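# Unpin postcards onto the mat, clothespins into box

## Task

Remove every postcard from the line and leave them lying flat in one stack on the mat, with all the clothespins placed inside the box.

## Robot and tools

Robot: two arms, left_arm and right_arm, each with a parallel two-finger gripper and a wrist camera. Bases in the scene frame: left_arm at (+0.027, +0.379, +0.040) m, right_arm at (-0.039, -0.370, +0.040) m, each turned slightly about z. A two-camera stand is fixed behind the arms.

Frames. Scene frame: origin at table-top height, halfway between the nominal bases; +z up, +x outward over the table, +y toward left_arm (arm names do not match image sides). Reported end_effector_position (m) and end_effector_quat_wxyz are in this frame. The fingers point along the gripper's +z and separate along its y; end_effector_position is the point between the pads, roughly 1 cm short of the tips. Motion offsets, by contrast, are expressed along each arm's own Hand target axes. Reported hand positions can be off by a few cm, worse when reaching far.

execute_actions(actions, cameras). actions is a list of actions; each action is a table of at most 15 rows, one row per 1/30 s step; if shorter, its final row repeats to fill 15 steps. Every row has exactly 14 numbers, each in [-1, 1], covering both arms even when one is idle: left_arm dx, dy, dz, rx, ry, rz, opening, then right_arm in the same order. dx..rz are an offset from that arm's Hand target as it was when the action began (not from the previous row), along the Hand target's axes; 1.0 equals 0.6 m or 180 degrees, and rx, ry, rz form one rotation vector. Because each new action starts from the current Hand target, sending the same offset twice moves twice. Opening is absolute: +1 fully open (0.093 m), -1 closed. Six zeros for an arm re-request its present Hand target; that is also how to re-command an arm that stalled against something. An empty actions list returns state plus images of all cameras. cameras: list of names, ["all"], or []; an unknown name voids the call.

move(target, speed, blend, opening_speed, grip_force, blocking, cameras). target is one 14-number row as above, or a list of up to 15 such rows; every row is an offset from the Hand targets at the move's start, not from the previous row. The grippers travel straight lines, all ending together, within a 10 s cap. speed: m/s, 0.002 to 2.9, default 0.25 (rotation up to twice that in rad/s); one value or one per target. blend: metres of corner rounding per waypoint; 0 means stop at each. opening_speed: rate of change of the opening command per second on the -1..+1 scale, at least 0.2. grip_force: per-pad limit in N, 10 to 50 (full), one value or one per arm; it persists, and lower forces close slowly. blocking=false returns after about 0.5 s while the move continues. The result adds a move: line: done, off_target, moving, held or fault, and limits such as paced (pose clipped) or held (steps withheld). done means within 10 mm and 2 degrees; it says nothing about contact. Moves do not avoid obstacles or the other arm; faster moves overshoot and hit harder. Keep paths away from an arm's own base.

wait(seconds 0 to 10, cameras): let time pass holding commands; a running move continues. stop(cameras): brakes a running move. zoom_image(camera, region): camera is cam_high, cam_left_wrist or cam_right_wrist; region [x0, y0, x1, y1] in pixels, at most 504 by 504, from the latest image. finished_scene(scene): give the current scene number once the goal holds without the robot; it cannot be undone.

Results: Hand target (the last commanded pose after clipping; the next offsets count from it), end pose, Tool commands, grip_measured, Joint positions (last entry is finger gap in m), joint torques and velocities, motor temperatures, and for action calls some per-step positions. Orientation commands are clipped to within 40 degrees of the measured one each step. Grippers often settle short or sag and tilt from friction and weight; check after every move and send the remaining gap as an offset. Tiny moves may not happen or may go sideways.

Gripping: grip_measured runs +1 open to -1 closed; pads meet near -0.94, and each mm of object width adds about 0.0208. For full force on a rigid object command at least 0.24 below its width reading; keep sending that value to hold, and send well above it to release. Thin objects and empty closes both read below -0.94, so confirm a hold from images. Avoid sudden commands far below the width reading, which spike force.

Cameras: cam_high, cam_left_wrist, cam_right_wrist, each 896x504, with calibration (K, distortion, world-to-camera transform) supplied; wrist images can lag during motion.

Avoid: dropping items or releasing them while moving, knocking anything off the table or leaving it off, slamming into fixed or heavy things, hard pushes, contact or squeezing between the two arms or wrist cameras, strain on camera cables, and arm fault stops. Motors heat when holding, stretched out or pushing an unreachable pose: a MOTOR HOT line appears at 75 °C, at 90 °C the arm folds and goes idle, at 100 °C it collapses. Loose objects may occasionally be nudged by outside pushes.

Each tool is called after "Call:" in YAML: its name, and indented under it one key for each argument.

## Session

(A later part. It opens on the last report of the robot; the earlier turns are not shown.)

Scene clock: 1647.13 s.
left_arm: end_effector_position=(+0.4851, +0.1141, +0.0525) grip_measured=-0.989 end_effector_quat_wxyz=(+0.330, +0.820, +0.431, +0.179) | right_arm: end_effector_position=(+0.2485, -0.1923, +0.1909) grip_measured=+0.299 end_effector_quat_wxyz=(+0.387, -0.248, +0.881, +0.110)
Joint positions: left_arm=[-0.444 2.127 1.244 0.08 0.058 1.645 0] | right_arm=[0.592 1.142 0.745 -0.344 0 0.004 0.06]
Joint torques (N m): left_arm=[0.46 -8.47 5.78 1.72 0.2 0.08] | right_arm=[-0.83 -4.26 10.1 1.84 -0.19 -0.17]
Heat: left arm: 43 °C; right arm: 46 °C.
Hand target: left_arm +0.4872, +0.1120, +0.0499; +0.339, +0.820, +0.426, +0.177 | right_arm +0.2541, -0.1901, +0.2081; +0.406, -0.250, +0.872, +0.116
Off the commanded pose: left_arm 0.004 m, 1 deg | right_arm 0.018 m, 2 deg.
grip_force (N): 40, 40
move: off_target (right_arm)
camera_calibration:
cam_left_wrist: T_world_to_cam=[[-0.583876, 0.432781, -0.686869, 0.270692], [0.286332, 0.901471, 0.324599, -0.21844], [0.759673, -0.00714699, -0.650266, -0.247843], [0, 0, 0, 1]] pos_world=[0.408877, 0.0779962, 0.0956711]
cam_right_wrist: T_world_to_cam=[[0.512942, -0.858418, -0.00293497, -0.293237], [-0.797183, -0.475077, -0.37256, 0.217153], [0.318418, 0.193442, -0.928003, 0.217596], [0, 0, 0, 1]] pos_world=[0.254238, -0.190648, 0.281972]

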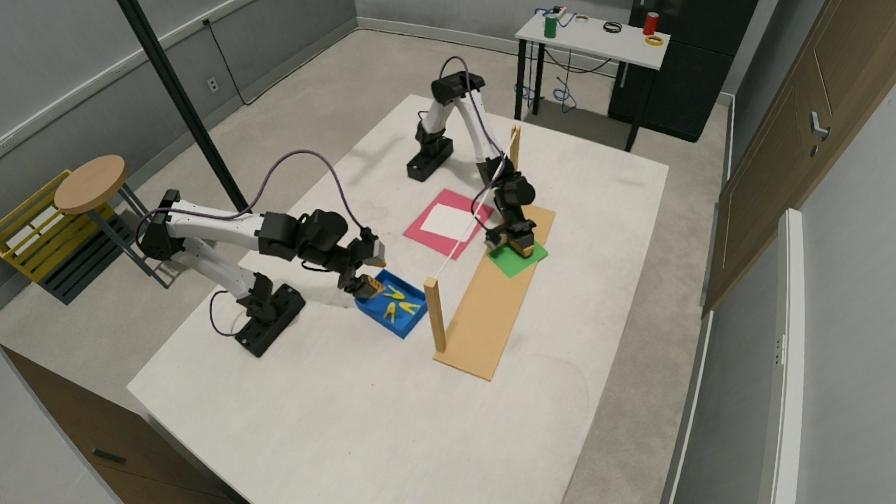

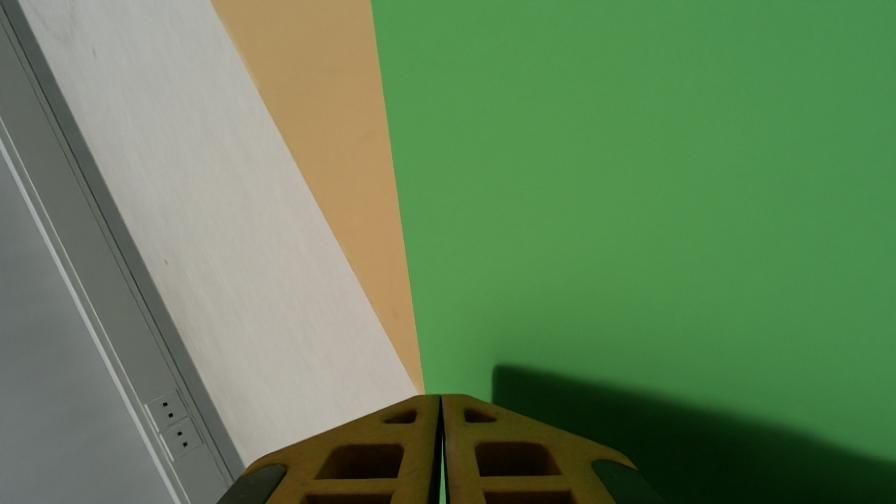

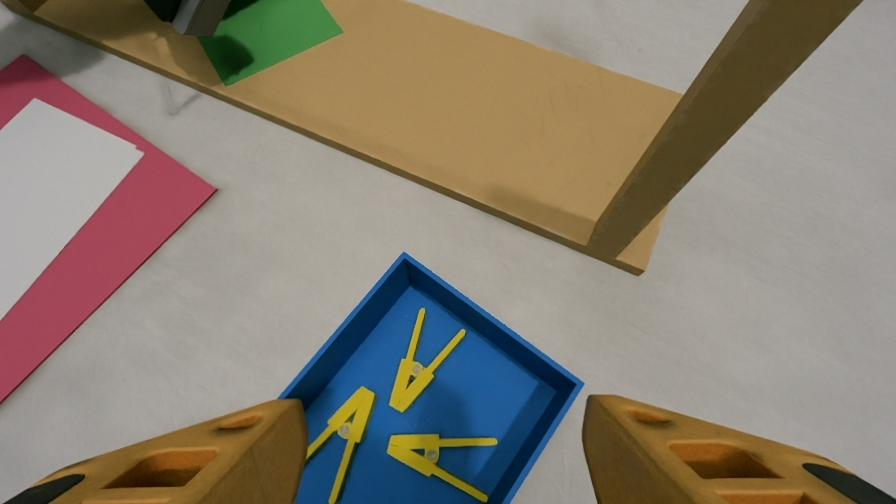

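Call:
move:
  target:
    - [0,-0.0236,0.0236,0,0,0,-1,0,0,0,0,0,0,0.3]
    - [-0.0861,-0.1103,-0.0634,0,0,0,-1,0,0,0,0,0,0,0.3]
  speed: [0.05,0.06]
  cameras: ["all"]

Call:
zoom_image:
  camera: "cam_high"
  region: [400, 130, 580, 330]

Scene clock: 1653.77 s.
left_arm: end_effector_position=(+0.4094, +0.1073, +0.0353) grip_measured=-0.989 end_effector_quat_wxyz=(+0.357, +0.813, +0.420, +0.189) | right_arm: end_effector_position=(+0.2484, -0.1924, +0.1907) grip_measured=+0.299 end_effector_quat_wxyz=(+0.387, -0.248, +0.881, +0.110)
Joint positions: left_arm=[-0.56 2.001 0.878 0.383 -0.01 1.572 0] | right_arm=[0.592 1.142 0.745 -0.345 0 0.004 0.06]
Joint torques (N m): left_arm=[-0.66 -9.57 3.45 1.1 0.02 -0.1] | right_arm=[-0.83 -4.26 10.09 1.84 -0.18 -0.16]
Heat: left arm: 42 °C; right arm: 47 °C.
Hand target: left_arm +0.3972, +0.1119, +0.0299; +0.339, +0.820, +0.426, +0.177 | right_arm +0.2541, -0.1901, +0.2081; +0.406, -0.250, +0.872, +0.116
Off the commanded pose: left_arm 0.014 m, 3 deg | right_arm 0.018 m, 3 deg.
grip_force (N): 40, 40
move: off_target (left_arm, right_arm)
camera_calibration:
cam_left_wrist: T_world_to_cam=[[-0.542925, 0.414976, -0.730087, 0.204229], [0.284706, 0.908847, 0.304861, -0.18456], [0.790047, -0.0423434, -0.611582, -0.211601], [0, 0, 0, 1]] pos_world=[0.330601, 0.0740267, 0.0759583]
cam_right_wrist: T_world_to_cam=[[0.512915, -0.858434, -0.0029083, -0.293276], [-0.797441, -0.475212, -0.371836, 0.216822], [0.317815, 0.19304, -0.928294, 0.217712], [0, 0, 0, 1]] pos_world=[0.254136, -0.190749, 0.28187]

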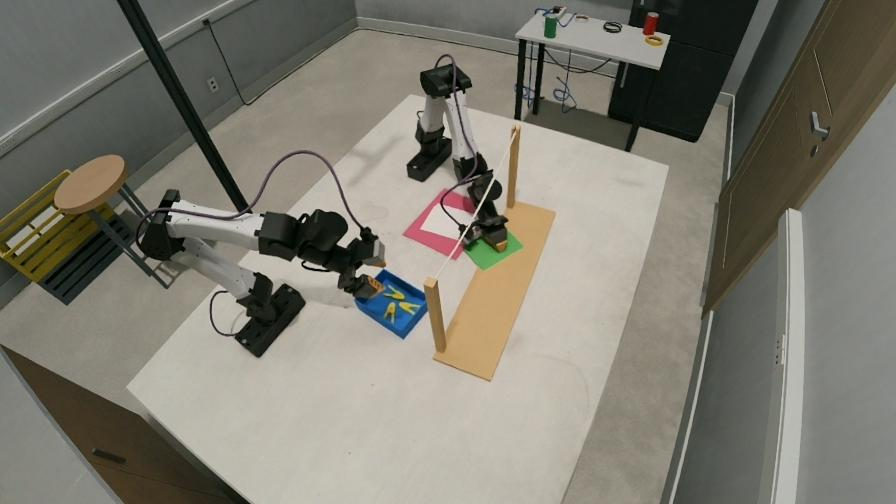

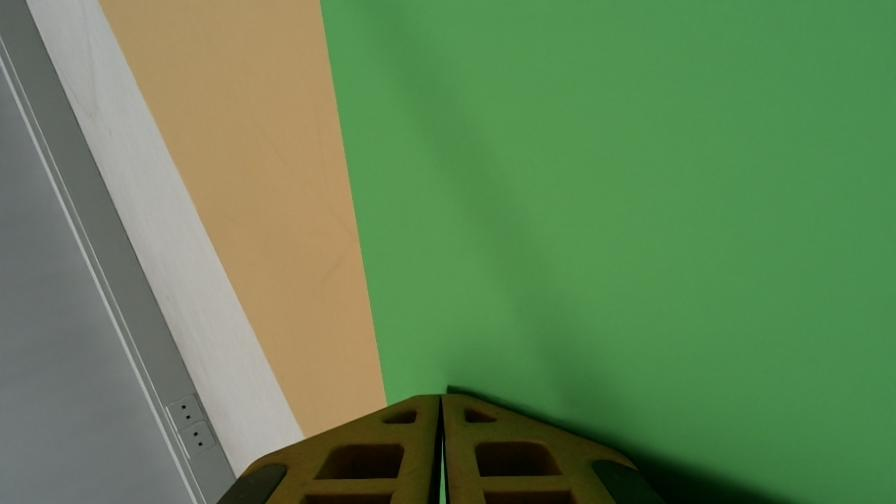

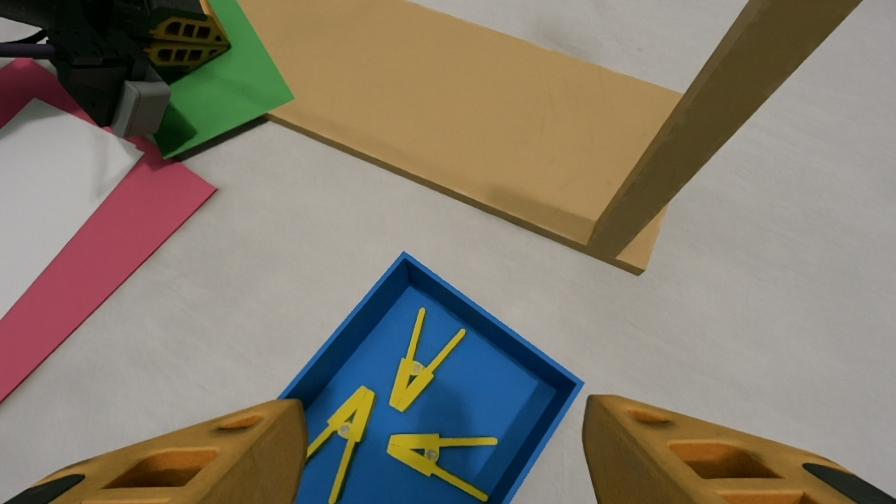

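Scaled by 2.520 from the camera's 896x504 image, which has a finer 1280x720 frame.

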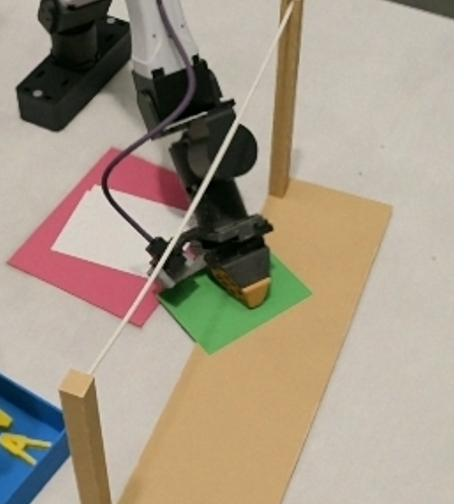

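Call:
move:
  target:
    - [0,0.0708,-0.0708,0,0,0,-1,0,0,0,0,0,0,0.3]
    - [0,0.0183,-0.3835,0,0,0,-1,-0.0202,0.184,0.1739,-0.0377,-0.2146,-0.5722,-0.1]
    - [0.2047,0.018,-0.5017,0,0,0,-1,0.01,0.2528,0.3837,-0.0377,-0.2146,-0.5722,-0.1]
  speed: [0.1,0.25,0.2]
  blend: [0.01,0.02,0]
  cameras: ["all"]

Call:
zoom_image:
  camera: "cam_high"
  region: [390, 150, 570, 310]

Scene clock: 1687.20 s.
left_arm: end_effector_position=(+0.2944, +0.3318, +0.2371) grip_measured=-0.989 end_effector_quat_wxyz=(+0.325, +0.816, +0.445, +0.172) | right_arm: end_effector_position=(+0.3147, +0.0214, +0.0462) grip_measured=-0.099 end_effector_quat_wxyz=(-0.545, +0.808, -0.185, +0.124)
Joint positions: left_arm=[0.157 1.013 0.94 -0.868 0.445 2.092 0] | right_arm=[0.758 2.258 0.966 0.877 -0.373 -1.729 0.04]
Joint torques (N m): left_arm=[0.28 -1.28 10.28 1.14 0.43 0.09] | right_arm=[0.58 -8.92 7.16 2.21 -0.16 0.23]
Heat: left arm: 39 °C; right arm: 49 °C.
Hand target: left_arm +0.2996, +0.3302, +0.2506; +0.339, +0.820, +0.426, +0.177 | right_arm +0.3199, +0.0298, +0.0552; -0.559, +0.798, -0.185, +0.129
Off the commanded pose: left_arm 0.015 m, 3 deg | right_arm 0.013 m, 2 deg.
joint sent to its limit (left arm) — joint 6 (wrist roll), upper limit. The joint targets still meet the commanded pose.
grip_force (N): 40, 40
move: off_target (left_arm, right_arm); blend cut to 0 m at target 2; target 2's new opening was sent with right_arm's hand 0.014 m and 2 deg from that target
camera_calibration:
cam_left_wrist: T_world_to_cam=[[-0.609845, 0.414162, -0.675692, 0.203099], [0.272394, 0.910182, 0.312043, -0.415802], [0.744238, 0.00624281, -0.667885, 0.0229282], [0, 0, 0, 1]] pos_world=[0.220057, 0.294196, 0.282293]
cam_right_wrist: T_world_to_cam=[[0.166902, 0.32765, 0.92994, -0.10374], [0.63667, -0.755989, 0.152093, -0.152031], [0.752858, 0.566681, -0.334781, -0.151201], [0, 0, 0, 1]] pos_world=[0.227941, 0.00473923, 0.068976]

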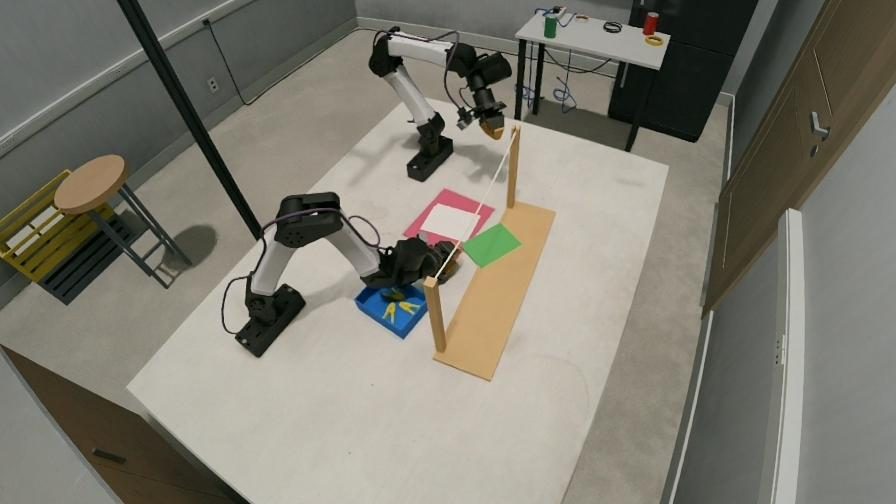

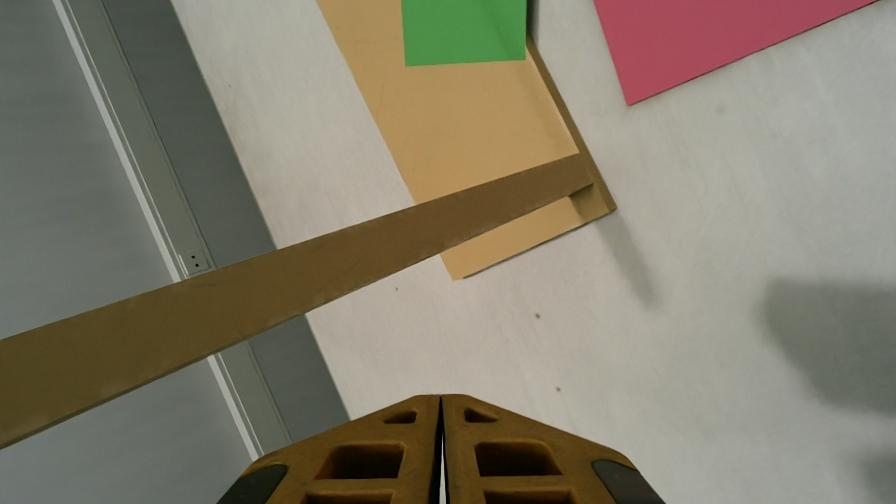

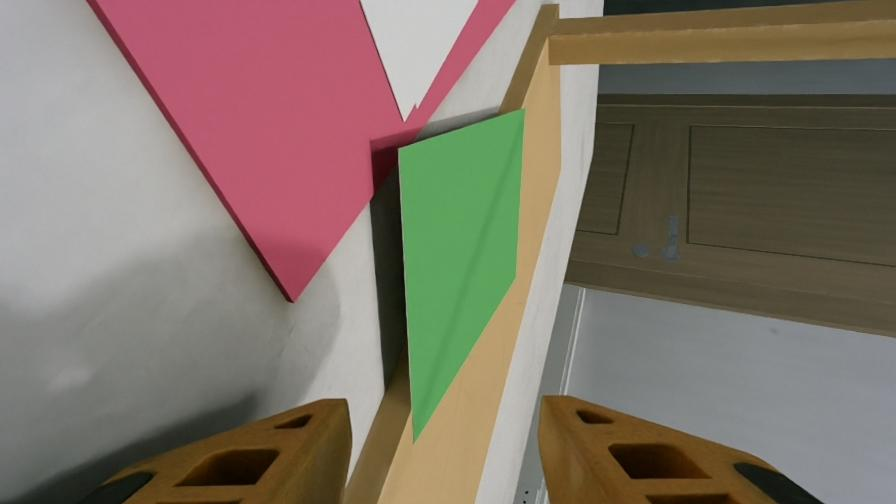

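Scaled by 2.800 from the camera's 896x504 image, which has a finer 1280x720 frame.

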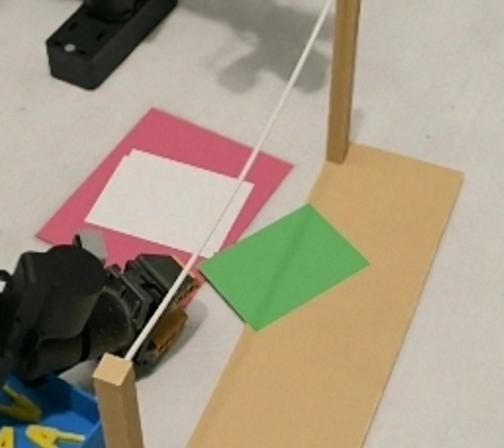

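Call:
move:
  target:
    - [0,0,0,0,0,0,-1,-0.0133,0.025,0.0091,0,0,0,-0.4]
    - [0,0,0,0,0,0,-1,-0.0133,-0.012,0.1109,0,0,0,-0.4]
  speed: [0.06,0.06]
  grip_force: [40,30]
  cameras: ["cam_high","cam_right_wrist"]

Call:
zoom_image:
  camera: "cam_high"
  region: [390, 150, 570, 310]

Scene clock: 1709.80 s.
left_arm: end_effector_position=(+0.2943, +0.3317, +0.2370) grip_measured=-0.989 end_effector_quat_wxyz=(+0.325, +0.816, +0.445, +0.172) | right_arm: end_effector_position=(+0.3393, +0.0842, +0.0359) grip_measured=-0.399 end_effector_quat_wxyz=(-0.553, +0.803, -0.181, +0.131)
Joint positions: left_arm=[0.157 1.013 0.94 -0.869 0.446 2.093 0] | right_arm=[0.83 2.435 1.262 0.792 -0.305 -1.701 0.026]
Joint torques (N m): left_arm=[0.4 -1.22 10.22 1.15 0.42 0.11] | right_arm=[0.72 -10.19 7.91 2.03 -0.15 0.22]
Heat: left arm: 41 °C; right arm: 47 °C.
Hand target: left_arm +0.2996, +0.3302, +0.2506; +0.339, +0.820, +0.426, +0.177 | right_arm +0.3411, +0.0918, +0.0393; -0.559, +0.798, -0.184, +0.129
Off the commanded pose: left_arm 0.015 m, 3 deg | right_arm 0.008 m, 1 deg.
joint sent to its limit (left arm) — joint 6 (wrist roll), upper limit. The joint targets still meet the commanded pose.
grip_force (N): 40, 30
move: off_target (left_arm)
camera_calibration:
cam_right_wrist: T_world_to_cam=[[0.148653, 0.312931, 0.938071, -0.11167], [0.632888, -0.758995, 0.152901, -0.117005], [0.759839, 0.570964, -0.310877, -0.212293], [0, 0, 0, 1]] pos_world=[0.25196, 0.0673501, 0.0566476]
Images, in order (width x height): cam_high 896x504, cam_right_wrist 896x504.

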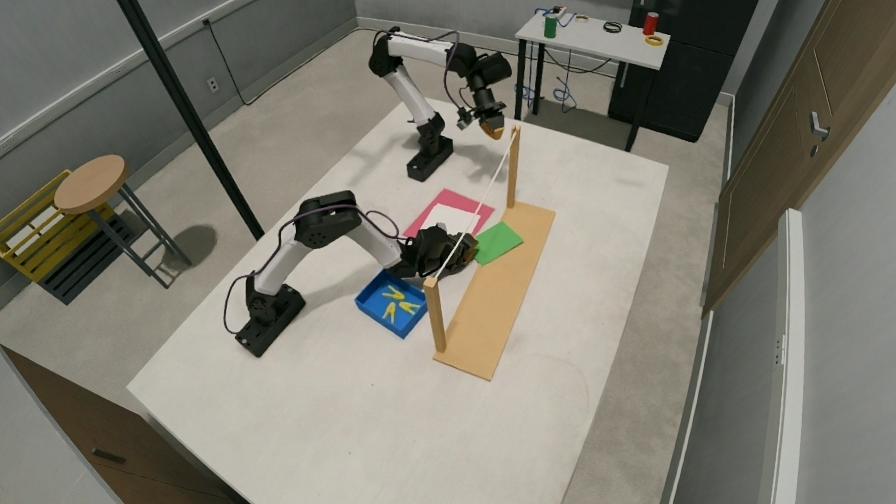

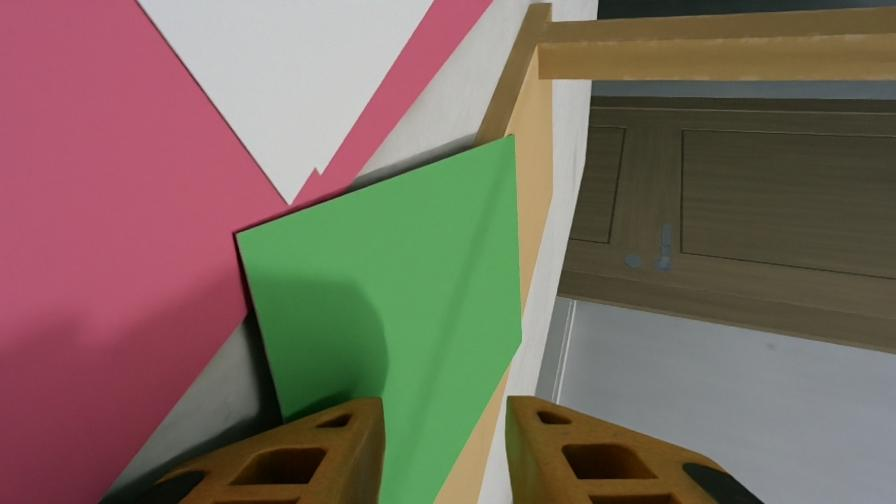

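Scaled by 2.800 from the camera's 896x504 image, which has a finer 1280x720 frame.

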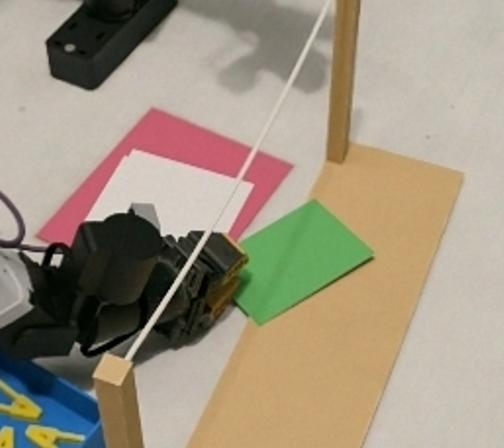

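Call:
move:
  target:
    - [0,0,0,0,0,0,-1,0,0.037,-0.1018,0,0,0,-0.4]
    - [0,0,0,0,0,0,-1,0,0.0589,-0.0938,0,0,0,-0.4]
  speed: [0.08,0.05]
  cameras: ["cam_right_wrist"]

Scene clock: 1718.33 s.
left_arm: end_effector_position=(+0.2943, +0.3317, +0.2370) grip_measured=-0.989 end_effector_quat_wxyz=(+0.325, +0.816, +0.445, +0.172) | right_arm: end_effector_position=(+0.3126, +0.0387, +0.0331) grip_measured=-0.400 end_effector_quat_wxyz=(-0.563, +0.796, -0.182, +0.132)
Joint positions: left_arm=[0.157 1.013 0.94 -0.869 0.446 2.093 0] | right_arm=[0.795 2.354 1.003 0.991 -0.34 -1.701 0.026]
Joint torques (N m): left_arm=[0.31 -1.25 10.28 1.16 0.39 0.11] | right_arm=[-1.01 -8.66 4 2.16 -0.28 0.03]
Motor temperatures (°C): left_arm=[23 32 42 37 24 25 23] | right_arm=[23 39 46 44 24 25 24]
Heat: left arm: 42 °C; right arm: 46 °C.
Hand target: left_arm +0.2996, +0.3302, +0.2506; +0.339, +0.820, +0.426, +0.177 | right_arm +0.3127, +0.0334, +0.0253; -0.559, +0.798, -0.185, +0.129
Off the commanded pose: left_arm 0.015 m, 3 deg | right_arm 0.009 m, 1 deg.
joint sent to its limit (left arm) — joint 6 (wrist roll), upper limit. The joint targets still meet the commanded pose.
grip_force (N): 40, 30
move: off_target (left_arm)
camera_calibration:
cam_right_wrist: T_world_to_cam=[[0.143935, 0.290805, 0.945894, -0.0886935], [0.630291, -0.763828, 0.138921, -0.132817], [0.762899, 0.576193, -0.293233, -0.168555], [0, 0, 0, 1]] pos_world=[0.22507, 0.0214633, 0.0529198]
Images, in order (width x height): cam_right_wrist 896x504.

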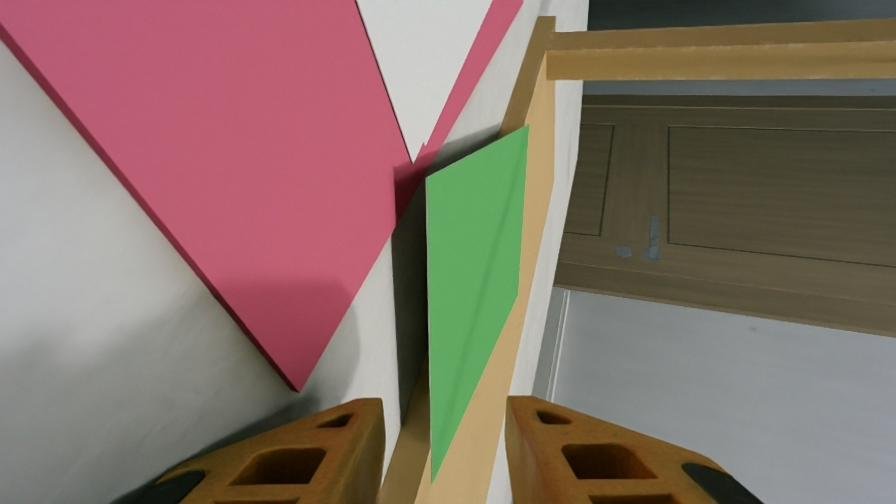

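Call:
move:
  target: [0,0,0,0,0,0,-1,-0.007,-0.0218,0.0743,0,0,0,-0.4]
  speed: 0.05
  cameras: ["cam_right_wrist"]

Scene clock: 1733.73 s.
left_arm: end_effector_position=(+0.2943, +0.3317, +0.2370) grip_measured=-0.989 end_effector_quat_wxyz=(+0.325, +0.816, +0.445, +0.172) | right_arm: end_effector_position=(+0.3324, +0.0709, +0.0334) grip_measured=-0.400 end_effector_quat_wxyz=(-0.569, +0.791, -0.176, +0.141)
Joint positions: left_arm=[0.157 1.013 0.94 -0.869 0.446 2.093 0] | right_arm=[0.82 2.436 1.175 0.928 -0.311 -1.701 0.026]
Joint torques (N m): left_arm=[0.28 -1.18 10.15 1.16 0.4 0.1] | right_arm=[1.21 -8.99 7.23 1.74 -0.1 0.21]
Heat: left arm: 44 °C; right arm: 44 °C.
Hand target: left_arm +0.2996, +0.3302, +0.2506; +0.339, +0.820, +0.426, +0.177 | right_arm +0.3293, +0.0769, +0.0223; -0.559, +0.798, -0.185, +0.129
Off the commanded pose: left_arm 0.015 m, 3 deg | right_arm 0.013 m, 2 deg.
joint sent to its limit (left arm) — joint 6 (wrist roll), upper limit. The joint targets still meet the commanded pose.
grip_force (N): 40, 30
move: off_target (left_arm, right_arm)
camera_calibration:
cam_right_wrist: T_world_to_cam=[[0.120443, 0.279659, 0.952515, -0.0928333], [0.62526, -0.766634, 0.146021, -0.119144], [0.771066, 0.577983, -0.267195, -0.205968], [0, 0, 0, 1]] pos_world=[0.244492, 0.0536679, 0.050789]
Images, in order (width x height): cam_right_wrist 896x504.

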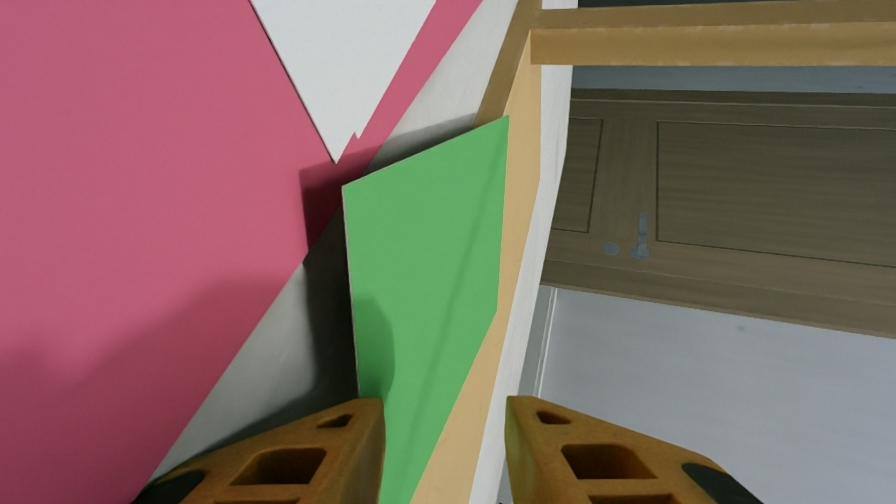

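Call:
move:
  target:
    - [0,0,0,0,0,0,-1,0,0.024,-0.062,0,0,0,-0.4]
    - [0,0,0,0,0,0,-1,0,0.0477,-0.0535,0,0,0,-0.4]
  speed: [0.08,0.04]
  cameras: ["cam_right_wrist"]

Scene clock: 1738.37 s.
left_arm: end_effector_position=(+0.2943, +0.3317, +0.2370) grip_measured=-0.989 end_effector_quat_wxyz=(+0.325, +0.816, +0.445, +0.172) | right_arm: end_effector_position=(+0.3164, +0.0508, +0.0339) grip_measured=-0.400 end_effector_quat_wxyz=(-0.586, +0.779, -0.168, +0.148)
Joint positions: left_arm=[0.157 1.013 0.94 -0.869 0.446 2.093 0] | right_arm=[0.81 2.417 1.042 1.085 -0.328 -1.701 0.026]
Joint torques (N m): left_arm=[0.47 -1.16 10.24 1.14 0.42 0.09] | right_arm=[-0.84 -7.99 3.29 1.68 -0.21 0.09]
Heat: left arm: 44 °C; right arm: 44 °C.
Hand target: left_arm +0.2996, +0.3302, +0.2506; +0.339, +0.820, +0.426, +0.177 | right_arm +0.3116, +0.0410, +0.0064; -0.559, +0.798, -0.184, +0.129
Off the commanded pose: left_arm 0.015 m, 3 deg | right_arm 0.030 m, 5 deg.
joint sent to its limit (left arm) — joint 6 (wrist roll), upper limit. The joint targets still meet the commanded pose.
grip_force (N): 40, 30
move: off_target (left_arm, right_arm)
camera_calibration:
cam_right_wrist: T_world_to_cam=[[0.0920196, 0.247101, 0.96461, -0.0755389], [0.625355, -0.768197, 0.137131, -0.12429], [0.774896, 0.590605, -0.225215, -0.185078], [0, 0, 0, 1]] pos_world=[0.228092, 0.0324946, 0.0482272]
Images, in order (width x height): cam_right_wrist 896x504.

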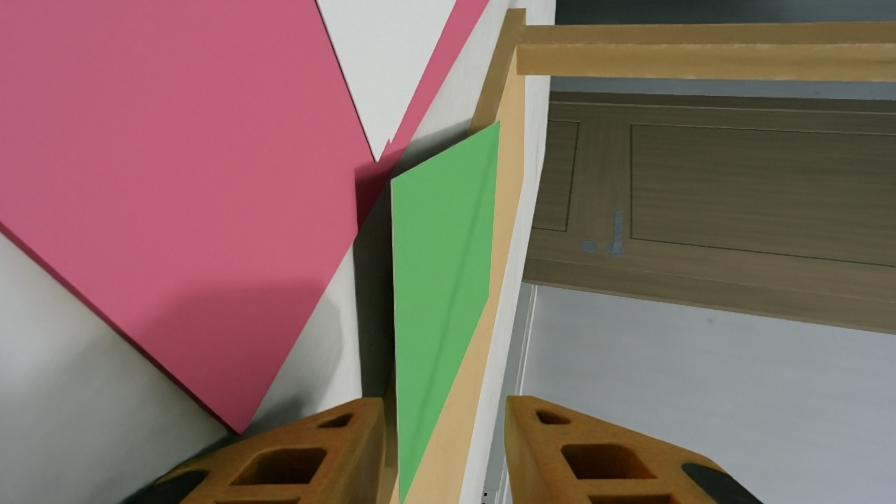

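Call:
move:
  target:
    - [0,0,0,0,0,0,-1,0.001,-0.0923,-0.0468,-0.083,0,0,-0.4]
    - [0,0,0,0,0,0,-1,0.001,-0.0297,-0.024,-0.083,0,0,-0.4]
  speed: [0.1,0.05]
  cameras: ["cam_right_wrist"]

Scene clock: 1756.33 s.
left_arm: end_effector_position=(+0.2943, +0.3317, +0.2370) grip_measured=-0.989 end_effector_quat_wxyz=(+0.325, +0.816, +0.445, +0.172) | right_arm: end_effector_position=(+0.3057, +0.0311, +0.0264) grip_measured=-0.400 end_effector_quat_wxyz=(-0.445, +0.866, -0.206, +0.095)
Joint positions: left_arm=[0.157 1.013 0.94 -0.869 0.446 2.093 0] | right_arm=[0.81 2.218 1.1 0.461 -0.286 -1.763 0.026]
Joint torques (N m): left_arm=[0.34 -1.28 10.13 1.16 0.43 0.08] | right_arm=[-0.05 -9.07 6.23 2.04 -0.2 -0.1]
Heat: left arm: 45 °C; right arm: 43 °C.
Hand target: left_arm +0.2996, +0.3302, +0.2506; +0.339, +0.820, +0.426, +0.177 | right_arm +0.3090, +0.0340, +0.0280; -0.450, +0.864, -0.200, +0.104
Off the commanded pose: left_arm 0.015 m, 3 deg | right_arm 0.005 m, 1 deg.
joint sent to its limit (left arm) — joint 6 (wrist roll), upper limit. The joint targets still meet the commanded pose.
grip_force (N): 40, 30
move: off_target (left_arm)
camera_calibration:
cam_right_wrist: T_world_to_cam=[[0.27675, 0.510372, 0.814205, -0.123105], [0.654869, -0.720248, 0.228886, -0.144605], [0.703246, 0.469854, -0.533556, -0.133023], [0, 0, 0, 1]] pos_world=[0.222314, 0.0211794, 0.0623557]
Images, in order (width x height): cam_right_wrist 896x504.

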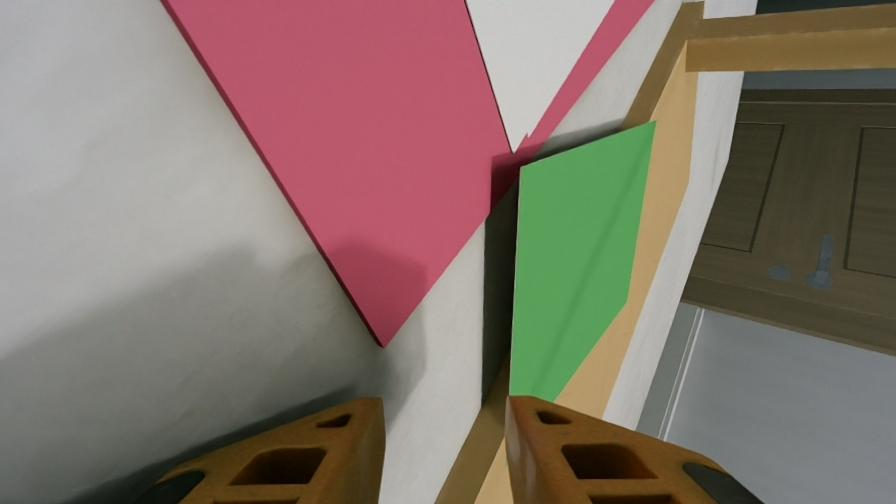

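Call:
move:
  target: [0,0,0,0,0,0,-1,-0.0102,-0.043,0.0614,0,0,0,-0.4]
  speed: 0.05
  cameras: ["cam_right_wrist"]

Scene clock: 1764.67 s.
left_arm: end_effector_position=(+0.2943, +0.3317, +0.2370) grip_measured=-0.989 end_effector_quat_wxyz=(+0.325, +0.816, +0.445, +0.172) | right_arm: end_effector_position=(+0.3216, +0.0698, +0.0260) grip_measured=-0.400 end_effector_quat_wxyz=(-0.448, +0.866, -0.195, +0.106)
Joint positions: left_arm=[0.157 1.013 0.94 -0.869 0.446 2.093 0] | right_arm=[0.85 2.321 1.286 0.397 -0.249 -1.762 0.026]
Joint torques (N m): left_arm=[0.21 -1.21 10.24 1.16 0.41 0.09] | right_arm=[0.69 -9.78 8.43 1.77 -0.17 0.21]
Heat: left arm: 46 °C; right arm: 43 °C.
Hand target: left_arm +0.2996, +0.3302, +0.2506; +0.339, +0.820, +0.426, +0.177 | right_arm +0.3232, +0.0771, +0.0281; -0.450, +0.864, -0.200, +0.104
Off the commanded pose: left_arm 0.015 m, 3 deg | right_arm 0.008 m, 1 deg.
joint sent to its limit (left arm) — joint 6 (wrist roll), upper limit. The joint targets still meet the commanded pose.
grip_force (N): 40, 30
move: off_target (left_arm)
camera_calibration:
cam_right_wrist: T_world_to_cam=[[0.247332, 0.513842, 0.821458, -0.138068], [0.655332, -0.713188, 0.248803, -0.128144], [0.713699, 0.476791, -0.513131, -0.167028], [0, 0, 0, 1]] pos_world=[0.237333, 0.0591919, 0.0595924]
Images, in order (width x height): cam_right_wrist 896x504.

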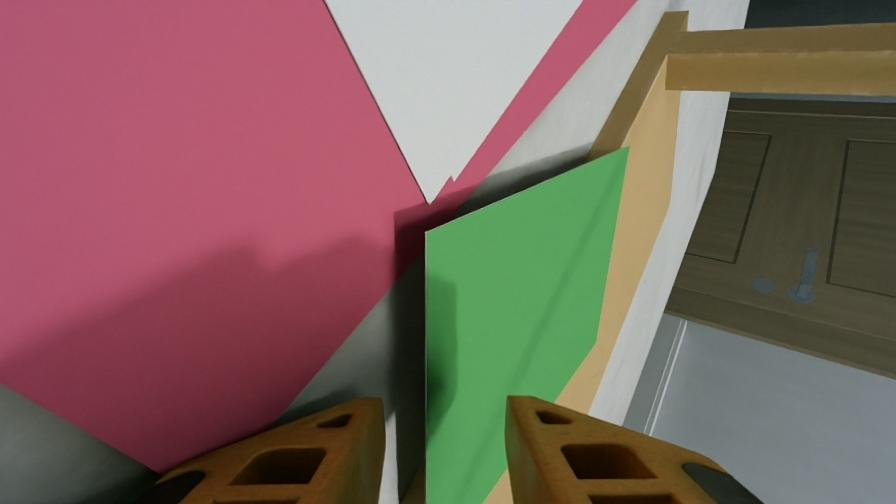

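Call:
move:
  target: [0,0,0,0,0,0,-1,0,0,0.005,0,0,0,-1]
  speed: 0.05
  cameras: ["cam_right_wrist","cam_high"]

Call:
zoom_image:
  camera: "cam_right_wrist"
  region: [320, 200, 660, 504]

Scene clock: 1769.10 s.
left_arm: end_effector_position=(+0.2943, +0.3317, +0.2370) grip_measured=-0.989 end_effector_quat_wxyz=(+0.325, +0.816, +0.445, +0.172) | right_arm: end_effector_position=(+0.3222, +0.0701, +0.0216) grip_measured=-0.989 end_effector_quat_wxyz=(-0.443, +0.868, -0.197, +0.104)
Joint positions: left_arm=[0.157 1.013 0.94 -0.869 0.446 2.093 0] | right_arm=[0.85 2.332 1.296 0.388 -0.247 -1.761 0]
Joint torques (N m): left_arm=[0.42 -1.24 10.26 1.17 0.43 0.11] | right_arm=[0.84 -9.96 8.54 1.83 -0.17 0.19]
Heat: left arm: 46 °C; right arm: 43 °C.
Hand target: left_arm +0.2996, +0.3302, +0.2506; +0.339, +0.820, +0.426, +0.177 | right_arm +0.3243, +0.0793, +0.0263; -0.450, +0.864, -0.200, +0.104
Off the commanded pose: left_arm 0.015 m, 3 deg | right_arm 0.011 m, 1 deg.
joint sent to its limit (left arm) — joint 6 (wrist roll), upper limit. The joint targets still meet the commanded pose.
grip_force (N): 40, 30
move: off_target (left_arm, right_arm)
camera_calibration:
cam_right_wrist: T_world_to_cam=[[0.254009, 0.519893, 0.815592, -0.137151], [0.6556, -0.71252, 0.250009, -0.127556], [0.711103, 0.471198, -0.521828, -0.16842], [0, 0, 0, 1]] pos_world=[0.238228, 0.059777, 0.0558634]
Images, in order (width x height): cam_high 896x504, cam_right_wrist 896x504.

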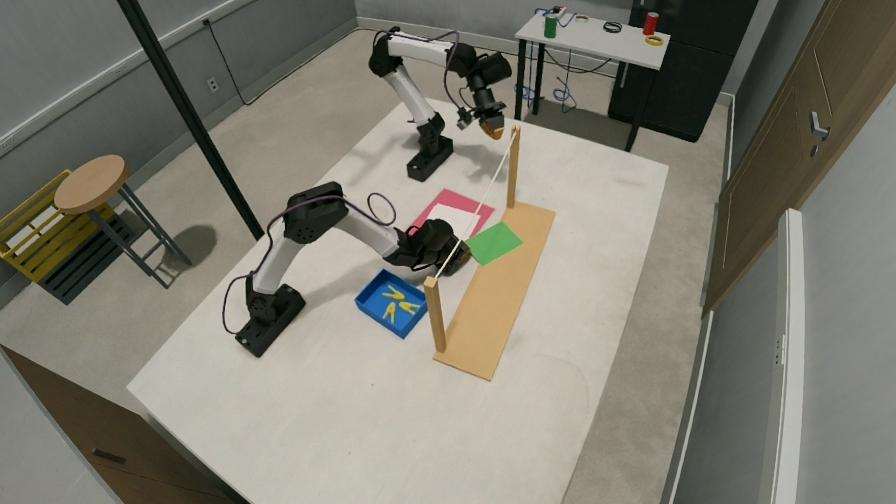

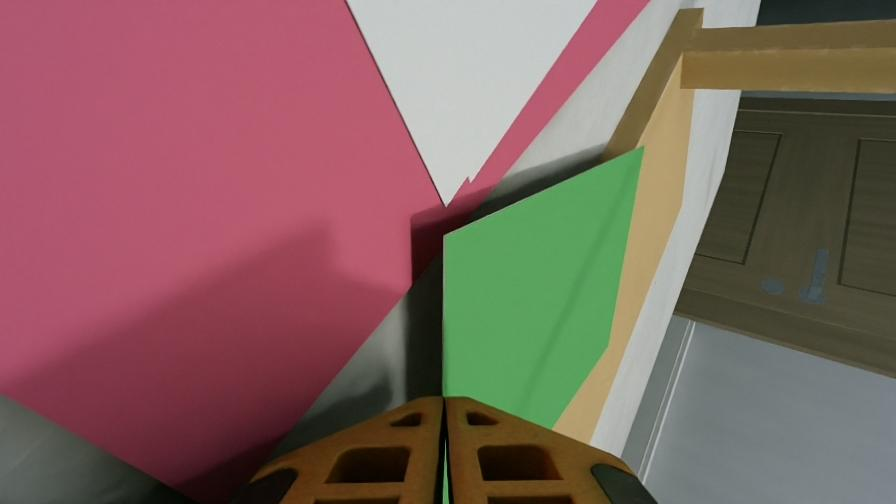

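Scaled by 1.482 from the camera's 896x504 image, which has a finer 1280x720 frame.

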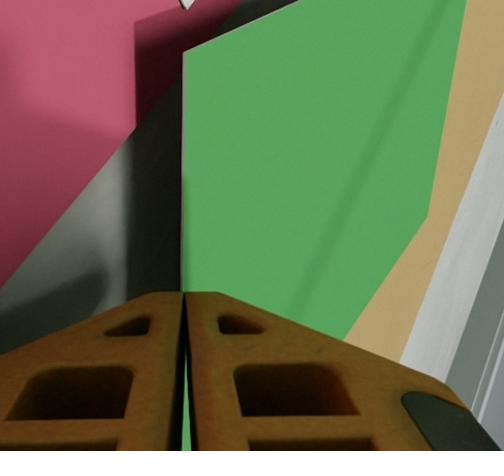

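Call:
move:
  target:
    - [0,0,0,0,0,0,-1,-0.008,-0.1023,-0.1443,0,0,0,-1]
    - [0,0,0,0,0,0,-1,-0.1743,-0.101,-0.128,0.093,-0.115,-0.058,-1]
  speed: [0.1,0.15]
  blend: [0.02,0]
  cameras: ["all"]

Call:
zoom_image:
  camera: "cam_high"
  region: [390, 150, 570, 310]

Scene clock: 1788.63 s.
left_arm: end_effector_position=(+0.2943, +0.3317, +0.2370) grip_measured=-0.989 end_effector_quat_wxyz=(+0.325, +0.816, +0.445, +0.172) | right_arm: end_effector_position=(+0.2234, +0.0982, +0.1233) grip_measured=-0.989 end_effector_quat_wxyz=(-0.585, +0.810, -0.030, +0.019)
Joint positions: left_arm=[0.157 1.013 0.94 -0.869 0.446 2.093 0] | right_arm=[0.926 2.093 1.064 0.644 -0.58 -1.784 0]
Joint torques (N m): left_arm=[0.43 -1.32 10.21 1.15 0.41 0.09] | right_arm=[0.54 -8.59 5.42 2.15 -0.34 -0.06]
Motor temperatures (°C): left_arm=[23 29 46 36 24 25 23] | right_arm=[23 46 43 43 24 25 24]
Heat: left arm: 46 °C; right arm: 46 °C.
Hand target: left_arm +0.2996, +0.3302, +0.2506; +0.339, +0.820, +0.426, +0.177 | right_arm +0.2181, +0.0997, +0.1201; -0.588, +0.809, -0.020, +0.015
Off the commanded pose: left_arm 0.015 m, 3 deg | right_arm 0.006 m, 1 deg.
joint sent to its limit (left arm) — joint 6 (wrist roll), upper limit. The joint targets still meet the commanded pose.
grip_force (N): 40, 30
move: off_target (left_arm)
camera_calibration:
cam_left_wrist: T_world_to_cam=[[-0.610113, 0.414303, -0.675363, 0.202834], [0.272959, 0.91012, 0.311728, -0.415734], [0.743811, 0.00584301, -0.668364, 0.0233578], [0, 0, 0, 1]] pos_world=[0.219856, 0.294197, 0.282194]
cam_right_wrist: T_world_to_cam=[[0.033952, 0.304687, 0.951847, -0.15608], [0.870568, -0.476793, 0.121569, -0.123418], [0.490875, 0.82452, -0.281439, -0.0735145], [0, 0, 0, 1]] pos_world=[0.14883, 0.0493249, 0.142879]

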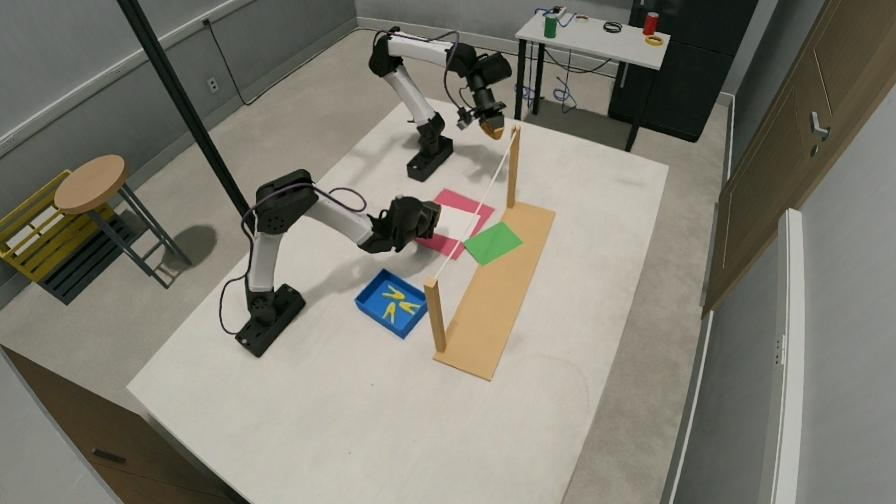

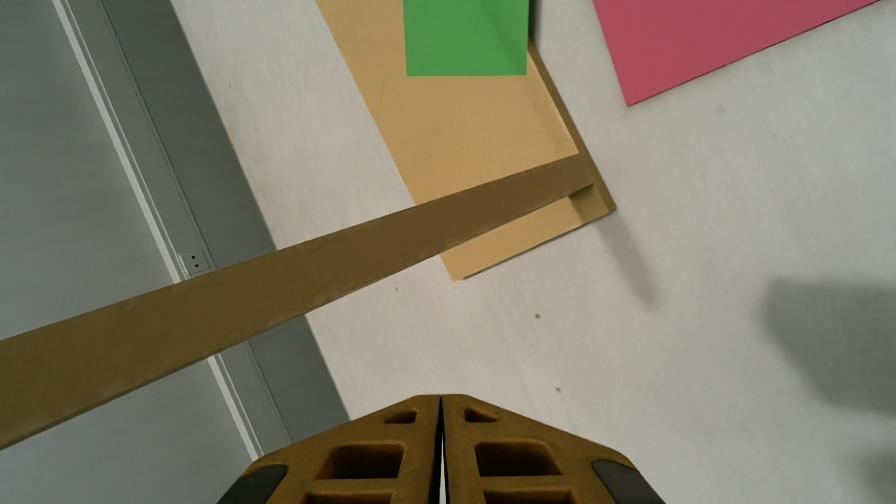

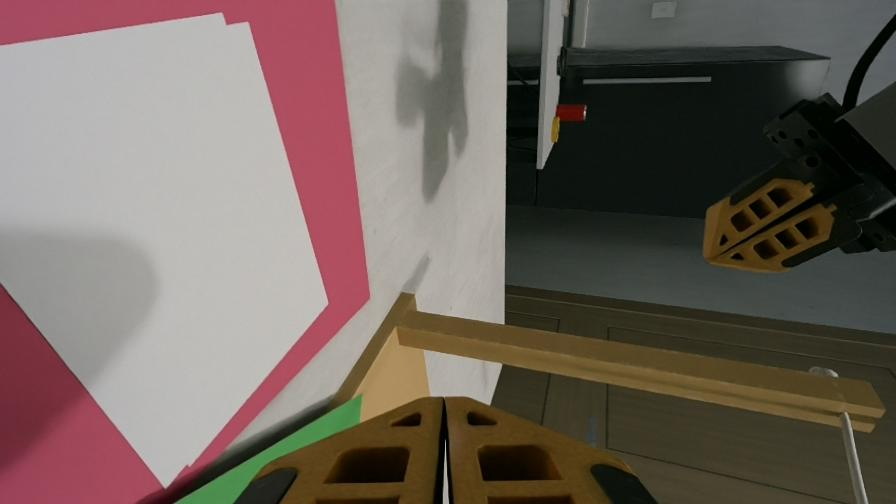

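Scaled by 2.800 from the camera's 896x504 image, which has a finer 1280x720 frame.

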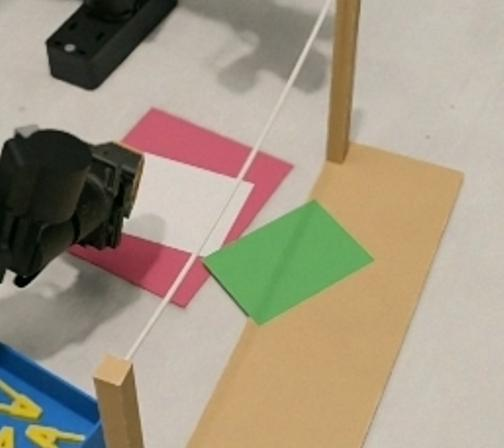

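Call:
execute_actions:
  actions: []

Scene clock: 1808.80 s.
left_arm: end_effector_position=(+0.2943, +0.3317, +0.2370) grip_measured=-0.989 end_effector_quat_wxyz=(+0.325, +0.816, +0.445, +0.172) | right_arm: end_effector_position=(+0.2233, +0.0983, +0.1235) grip_measured=-0.989 end_effector_quat_wxyz=(-0.586, +0.810, -0.030, +0.019)
Joint positions: left_arm=[0.157 1.013 0.94 -0.869 0.446 2.093 0] | right_arm=[0.926 2.093 1.064 0.645 -0.58 -1.784 0]
Joint velocities: within noise
Joint torques (N m): left_arm=[0.35 -1.26 10.1 1.16 0.42 0.1] | right_arm=[0.53 -8.59 5.45 2.14 -0.35 -0.06]
Motor temperatures (°C): left_arm=[23 29 47 35 24 25 23] | right_arm=[23 43 43 45 24 25 24]
Heat: left arm: 47 °C; right arm: 45 °C.
Hand target: left_arm +0.2996, +0.3302, +0.2506; +0.339, +0.820, +0.426, +0.177 | right_arm +0.2181, +0.0997, +0.1202; -0.588, +0.809, -0.020, +0.015
Tool commands: left_gripper/opening=-1.0 right_gripper/opening=-1.0
Off the commanded pose: left_arm 0.015 m, 3 deg | right_arm 0.006 m, 1 deg.
grip_force (N): 40, 30
camera_calibration:
cam_left_wrist: T_world_to_cam=[[-0.610113, 0.414303, -0.675363, 0.202834], [0.272959, 0.91012, 0.311728, -0.415734], [0.743811, 0.00584301, -0.668364, 0.0233578], [0, 0, 0, 1]] pos_world=[0.219856, 0.294197, 0.282194]
cam_right_wrist: T_world_to_cam=[[0.0334878, 0.304083, 0.952057, -0.156105], [0.870666, -0.476607, 0.121601, -0.123371], [0.490734, 0.824851, -0.280715, -0.0735356], [0, 0, 0, 1]] pos_world=[0.148729, 0.0493254, 0.142981]

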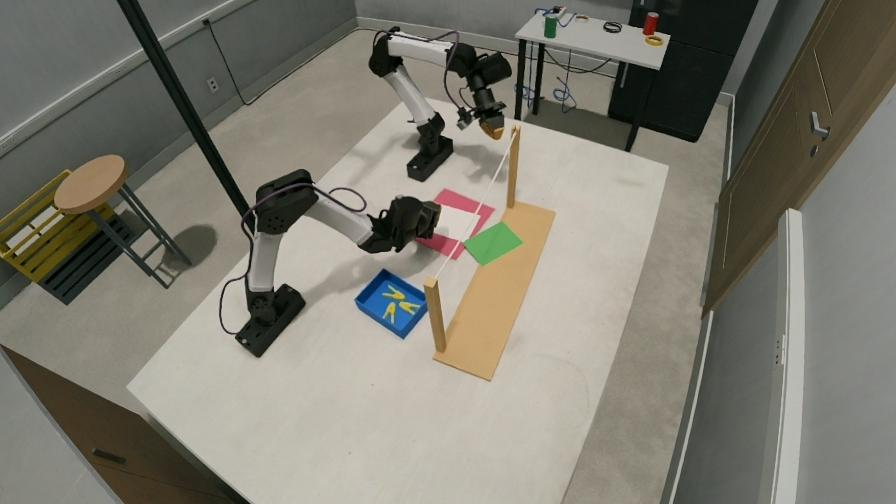

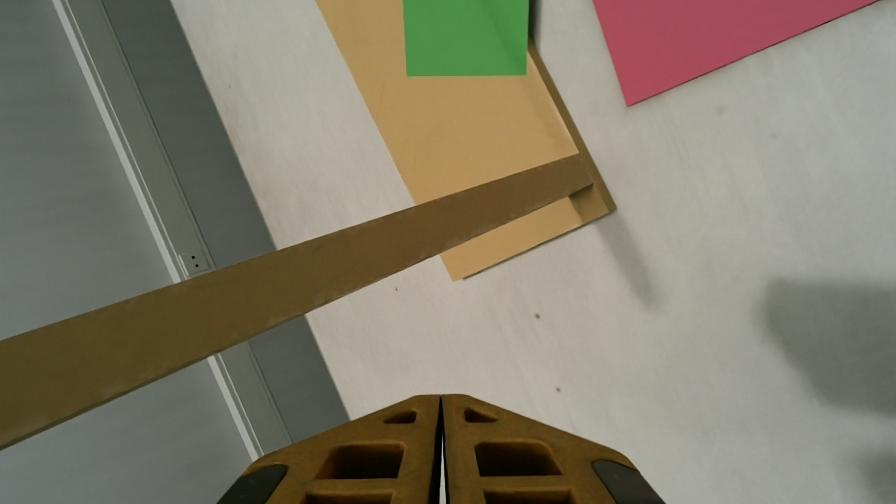

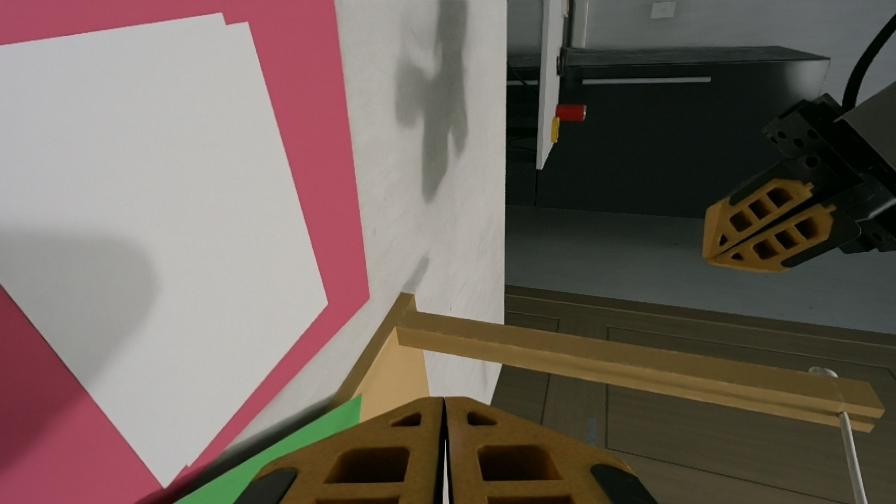

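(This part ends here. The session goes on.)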